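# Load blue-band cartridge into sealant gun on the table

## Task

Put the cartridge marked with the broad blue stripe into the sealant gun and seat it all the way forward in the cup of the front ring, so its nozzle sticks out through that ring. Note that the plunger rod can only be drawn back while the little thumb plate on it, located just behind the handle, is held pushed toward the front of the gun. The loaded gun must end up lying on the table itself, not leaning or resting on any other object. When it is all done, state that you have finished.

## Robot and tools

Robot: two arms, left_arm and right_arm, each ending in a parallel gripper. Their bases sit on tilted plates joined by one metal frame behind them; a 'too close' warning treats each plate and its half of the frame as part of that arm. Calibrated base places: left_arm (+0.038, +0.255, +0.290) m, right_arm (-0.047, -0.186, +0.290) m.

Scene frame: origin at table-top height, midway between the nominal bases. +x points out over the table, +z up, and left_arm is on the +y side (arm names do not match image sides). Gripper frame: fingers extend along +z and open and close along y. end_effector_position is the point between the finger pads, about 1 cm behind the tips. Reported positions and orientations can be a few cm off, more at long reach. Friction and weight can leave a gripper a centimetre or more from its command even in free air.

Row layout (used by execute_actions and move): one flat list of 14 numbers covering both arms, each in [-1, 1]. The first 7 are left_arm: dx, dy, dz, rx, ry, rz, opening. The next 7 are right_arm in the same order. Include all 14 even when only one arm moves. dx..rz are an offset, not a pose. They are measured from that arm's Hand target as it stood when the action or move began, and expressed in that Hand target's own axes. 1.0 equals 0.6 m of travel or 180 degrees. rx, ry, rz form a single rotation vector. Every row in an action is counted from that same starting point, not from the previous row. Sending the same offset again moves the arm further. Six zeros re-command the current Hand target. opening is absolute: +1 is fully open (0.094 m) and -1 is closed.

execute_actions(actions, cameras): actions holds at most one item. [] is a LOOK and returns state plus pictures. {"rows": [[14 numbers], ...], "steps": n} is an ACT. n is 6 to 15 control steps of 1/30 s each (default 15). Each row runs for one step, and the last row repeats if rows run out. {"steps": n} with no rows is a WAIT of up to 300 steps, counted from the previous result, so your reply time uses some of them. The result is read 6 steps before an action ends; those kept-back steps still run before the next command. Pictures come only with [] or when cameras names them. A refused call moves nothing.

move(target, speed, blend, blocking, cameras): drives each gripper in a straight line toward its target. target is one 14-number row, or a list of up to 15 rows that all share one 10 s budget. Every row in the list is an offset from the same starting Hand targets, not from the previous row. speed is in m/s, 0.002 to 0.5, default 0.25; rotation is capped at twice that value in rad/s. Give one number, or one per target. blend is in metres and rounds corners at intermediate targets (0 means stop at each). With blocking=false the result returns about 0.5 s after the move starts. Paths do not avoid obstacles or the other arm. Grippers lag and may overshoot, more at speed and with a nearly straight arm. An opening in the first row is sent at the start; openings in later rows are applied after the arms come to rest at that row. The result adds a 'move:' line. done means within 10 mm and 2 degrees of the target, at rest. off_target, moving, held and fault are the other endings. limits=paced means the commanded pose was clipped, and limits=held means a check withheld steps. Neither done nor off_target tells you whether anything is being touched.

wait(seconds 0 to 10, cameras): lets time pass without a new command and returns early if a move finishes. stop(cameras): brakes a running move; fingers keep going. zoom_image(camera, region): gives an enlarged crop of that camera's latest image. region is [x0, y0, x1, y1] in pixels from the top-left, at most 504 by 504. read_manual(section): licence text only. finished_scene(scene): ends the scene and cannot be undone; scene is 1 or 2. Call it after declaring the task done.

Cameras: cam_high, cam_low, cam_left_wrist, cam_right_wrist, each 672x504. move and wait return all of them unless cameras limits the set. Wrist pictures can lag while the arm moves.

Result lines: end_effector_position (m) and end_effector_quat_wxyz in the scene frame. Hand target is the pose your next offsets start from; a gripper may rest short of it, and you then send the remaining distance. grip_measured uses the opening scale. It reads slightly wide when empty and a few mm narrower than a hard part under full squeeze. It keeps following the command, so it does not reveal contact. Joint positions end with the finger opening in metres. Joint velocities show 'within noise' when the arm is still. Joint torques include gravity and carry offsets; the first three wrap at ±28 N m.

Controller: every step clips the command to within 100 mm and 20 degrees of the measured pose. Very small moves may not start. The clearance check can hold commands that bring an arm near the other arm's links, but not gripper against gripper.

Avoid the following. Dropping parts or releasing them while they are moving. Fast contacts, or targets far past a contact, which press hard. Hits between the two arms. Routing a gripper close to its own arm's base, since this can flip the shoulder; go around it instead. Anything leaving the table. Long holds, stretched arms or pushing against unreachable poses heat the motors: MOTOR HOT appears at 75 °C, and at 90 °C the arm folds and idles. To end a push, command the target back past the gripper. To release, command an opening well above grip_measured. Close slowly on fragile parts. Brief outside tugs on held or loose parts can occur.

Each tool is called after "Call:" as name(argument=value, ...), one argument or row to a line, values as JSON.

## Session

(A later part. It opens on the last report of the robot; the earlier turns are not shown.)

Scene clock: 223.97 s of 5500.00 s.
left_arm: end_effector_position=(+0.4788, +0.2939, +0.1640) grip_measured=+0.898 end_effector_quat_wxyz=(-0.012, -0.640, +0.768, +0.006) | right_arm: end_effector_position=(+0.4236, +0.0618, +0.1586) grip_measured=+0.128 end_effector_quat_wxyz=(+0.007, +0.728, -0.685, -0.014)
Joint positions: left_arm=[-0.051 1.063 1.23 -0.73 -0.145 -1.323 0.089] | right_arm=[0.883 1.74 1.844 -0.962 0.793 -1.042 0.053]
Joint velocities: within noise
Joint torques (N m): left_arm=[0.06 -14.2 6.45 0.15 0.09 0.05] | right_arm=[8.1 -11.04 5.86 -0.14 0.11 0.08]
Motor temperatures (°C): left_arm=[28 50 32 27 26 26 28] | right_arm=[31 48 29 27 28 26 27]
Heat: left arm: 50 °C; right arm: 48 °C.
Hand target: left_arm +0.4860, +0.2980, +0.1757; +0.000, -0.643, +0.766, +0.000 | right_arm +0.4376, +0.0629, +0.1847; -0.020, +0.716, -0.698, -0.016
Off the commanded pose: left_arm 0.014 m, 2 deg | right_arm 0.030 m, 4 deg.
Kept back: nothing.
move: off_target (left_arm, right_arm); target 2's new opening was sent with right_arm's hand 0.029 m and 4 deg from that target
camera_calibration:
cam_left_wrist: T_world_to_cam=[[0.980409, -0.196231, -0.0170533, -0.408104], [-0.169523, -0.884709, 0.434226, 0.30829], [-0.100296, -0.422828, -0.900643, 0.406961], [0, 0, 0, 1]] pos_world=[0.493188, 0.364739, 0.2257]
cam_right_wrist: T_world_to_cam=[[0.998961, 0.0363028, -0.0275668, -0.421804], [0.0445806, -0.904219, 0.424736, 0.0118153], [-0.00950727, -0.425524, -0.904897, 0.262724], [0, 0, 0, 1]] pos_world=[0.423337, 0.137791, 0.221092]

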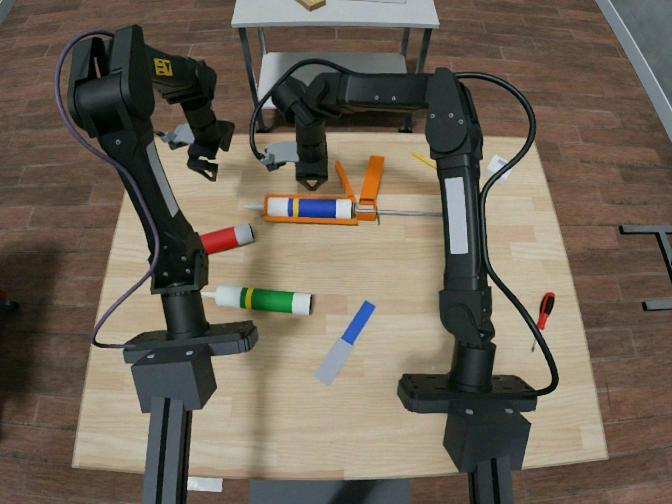

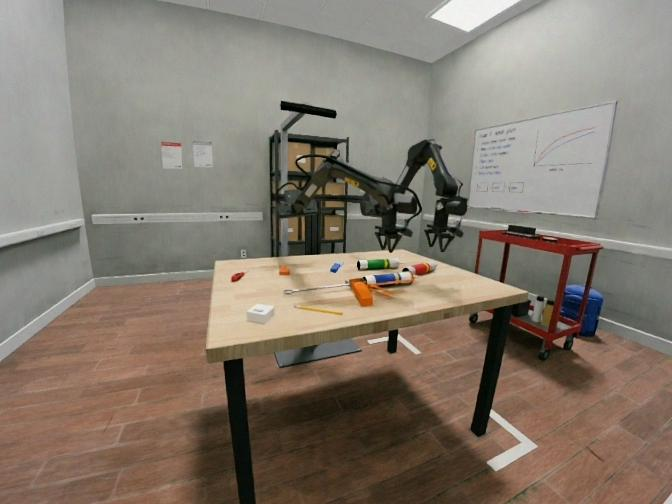

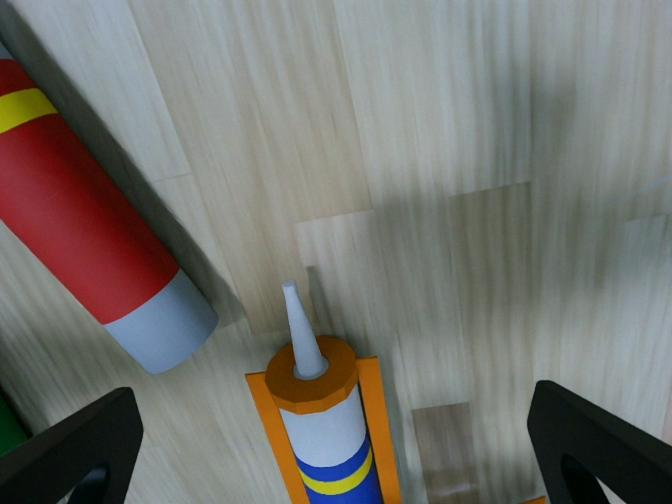

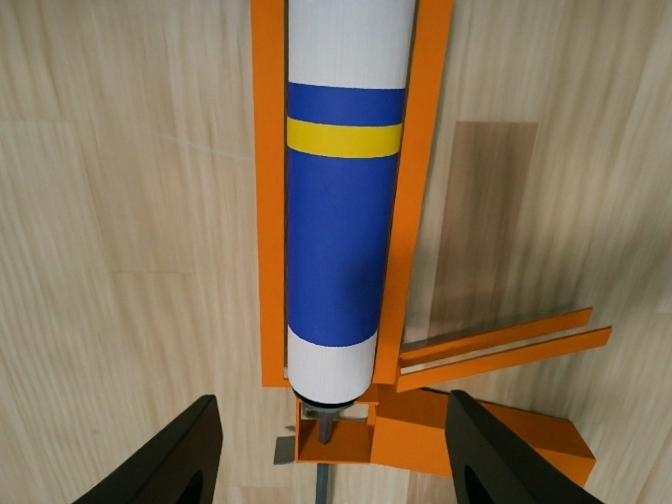

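Call:
move(
  target=[0,0,0,0,0,0,0.9, 0.06,0.15,-0.07,0,0,0,0.13],
  speed=0.15,
)

Call:
zoom_image(
  camera="cam_high",
  region=[230, 160, 400, 250],
)

Scene clock: 225.43 s of 5500.00 s.
left_arm: end_effector_position=(+0.4788, +0.2939, +0.1640) grip_measured=+0.898 end_effector_quat_wxyz=(-0.012, -0.640, +0.768, +0.006) | right_arm: end_effector_position=(+0.3456, +0.0210, +0.2122) grip_measured=+0.128 end_effector_quat_wxyz=(-0.001, +0.726, -0.688, -0.013)
Joint positions: left_arm=[-0.051 1.063 1.23 -0.73 -0.145 -1.323 0.089] | right_arm=[1.051 1.411 1.377 -0.949 0.895 -0.852 0.053]
Joint velocities: within noise
Joint torques (N m): left_arm=[0.05 -14.2 6.46 0.16 0.09 0.05] | right_arm=[6.31 -7.49 2.84 0.12 0.12 0.08]
Motor temperatures (°C): left_arm=[28 50 32 27 26 26 28] | right_arm=[31 48 29 27 28 26 27]
Heat: left arm: 50 °C; right arm: 48 °C.
Hand target: left_arm +0.4860, +0.2980, +0.1757; +0.000, -0.643, +0.766, +0.000 | right_arm +0.3484, +0.0225, +0.2242; -0.020, +0.716, -0.698, -0.016
Off the commanded pose: left_arm 0.014 m, 2 deg | right_arm 0.012 m, 3 deg.
Kept back: nothing.
move: off_target (left_arm, right_arm)
camera_calibration:
cam_left_wrist: T_world_to_cam=[[0.980409, -0.196231, -0.0170533, -0.408104], [-0.169523, -0.884709, 0.434226, 0.30829], [-0.100296, -0.422828, -0.900643, 0.406961], [0, 0, 0, 1]] pos_world=[0.493188, 0.364739, 0.2257]
cam_right_wrist: T_world_to_cam=[[0.999513, 0.0281063, -0.0135589, -0.343983], [0.0311995, -0.908797, 0.416071, -0.037802], [-0.000628018, -0.416292, -0.909231, 0.290812], [0, 0, 0, 1]] pos_world=[0.345177, 0.0963765, 0.27548]

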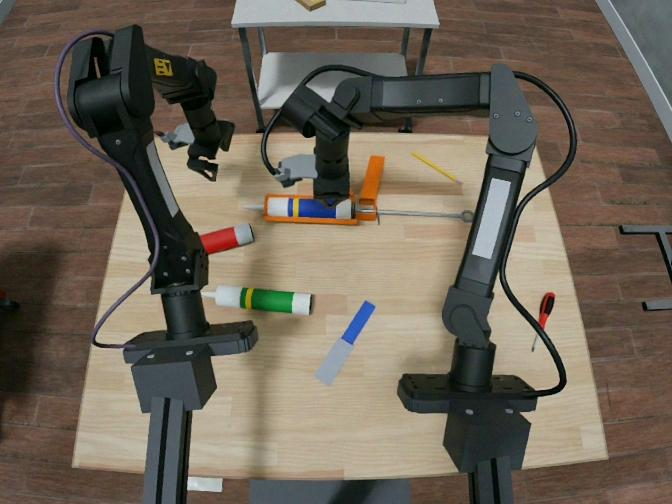

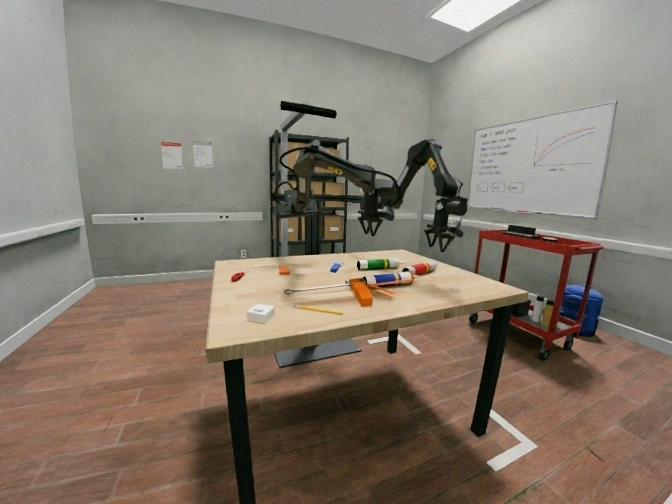

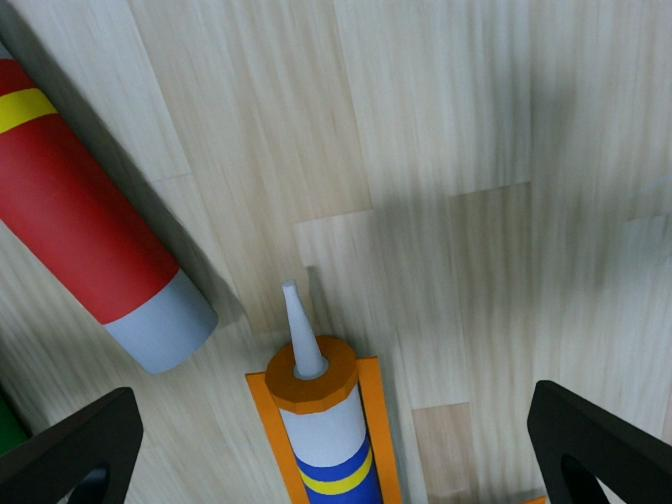

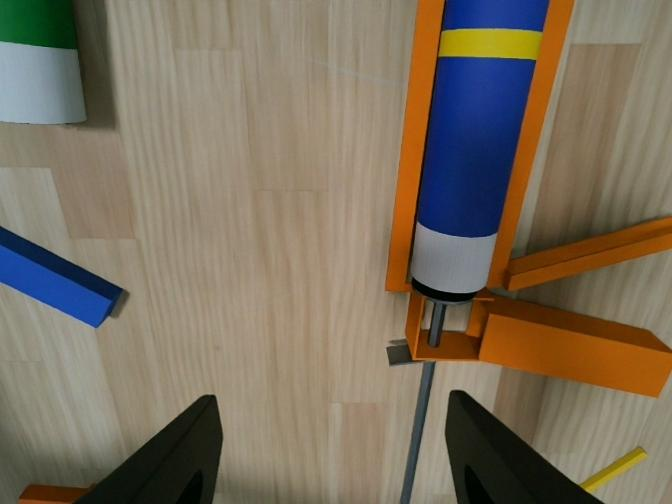

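Scaled by 2.965 from the camera's 672x504 image, which has a finer 960x720 frame.

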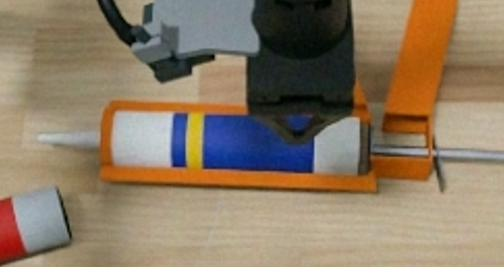

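Call:
finished_scene(
  scene=2,
)

The scene is finished: the task was done.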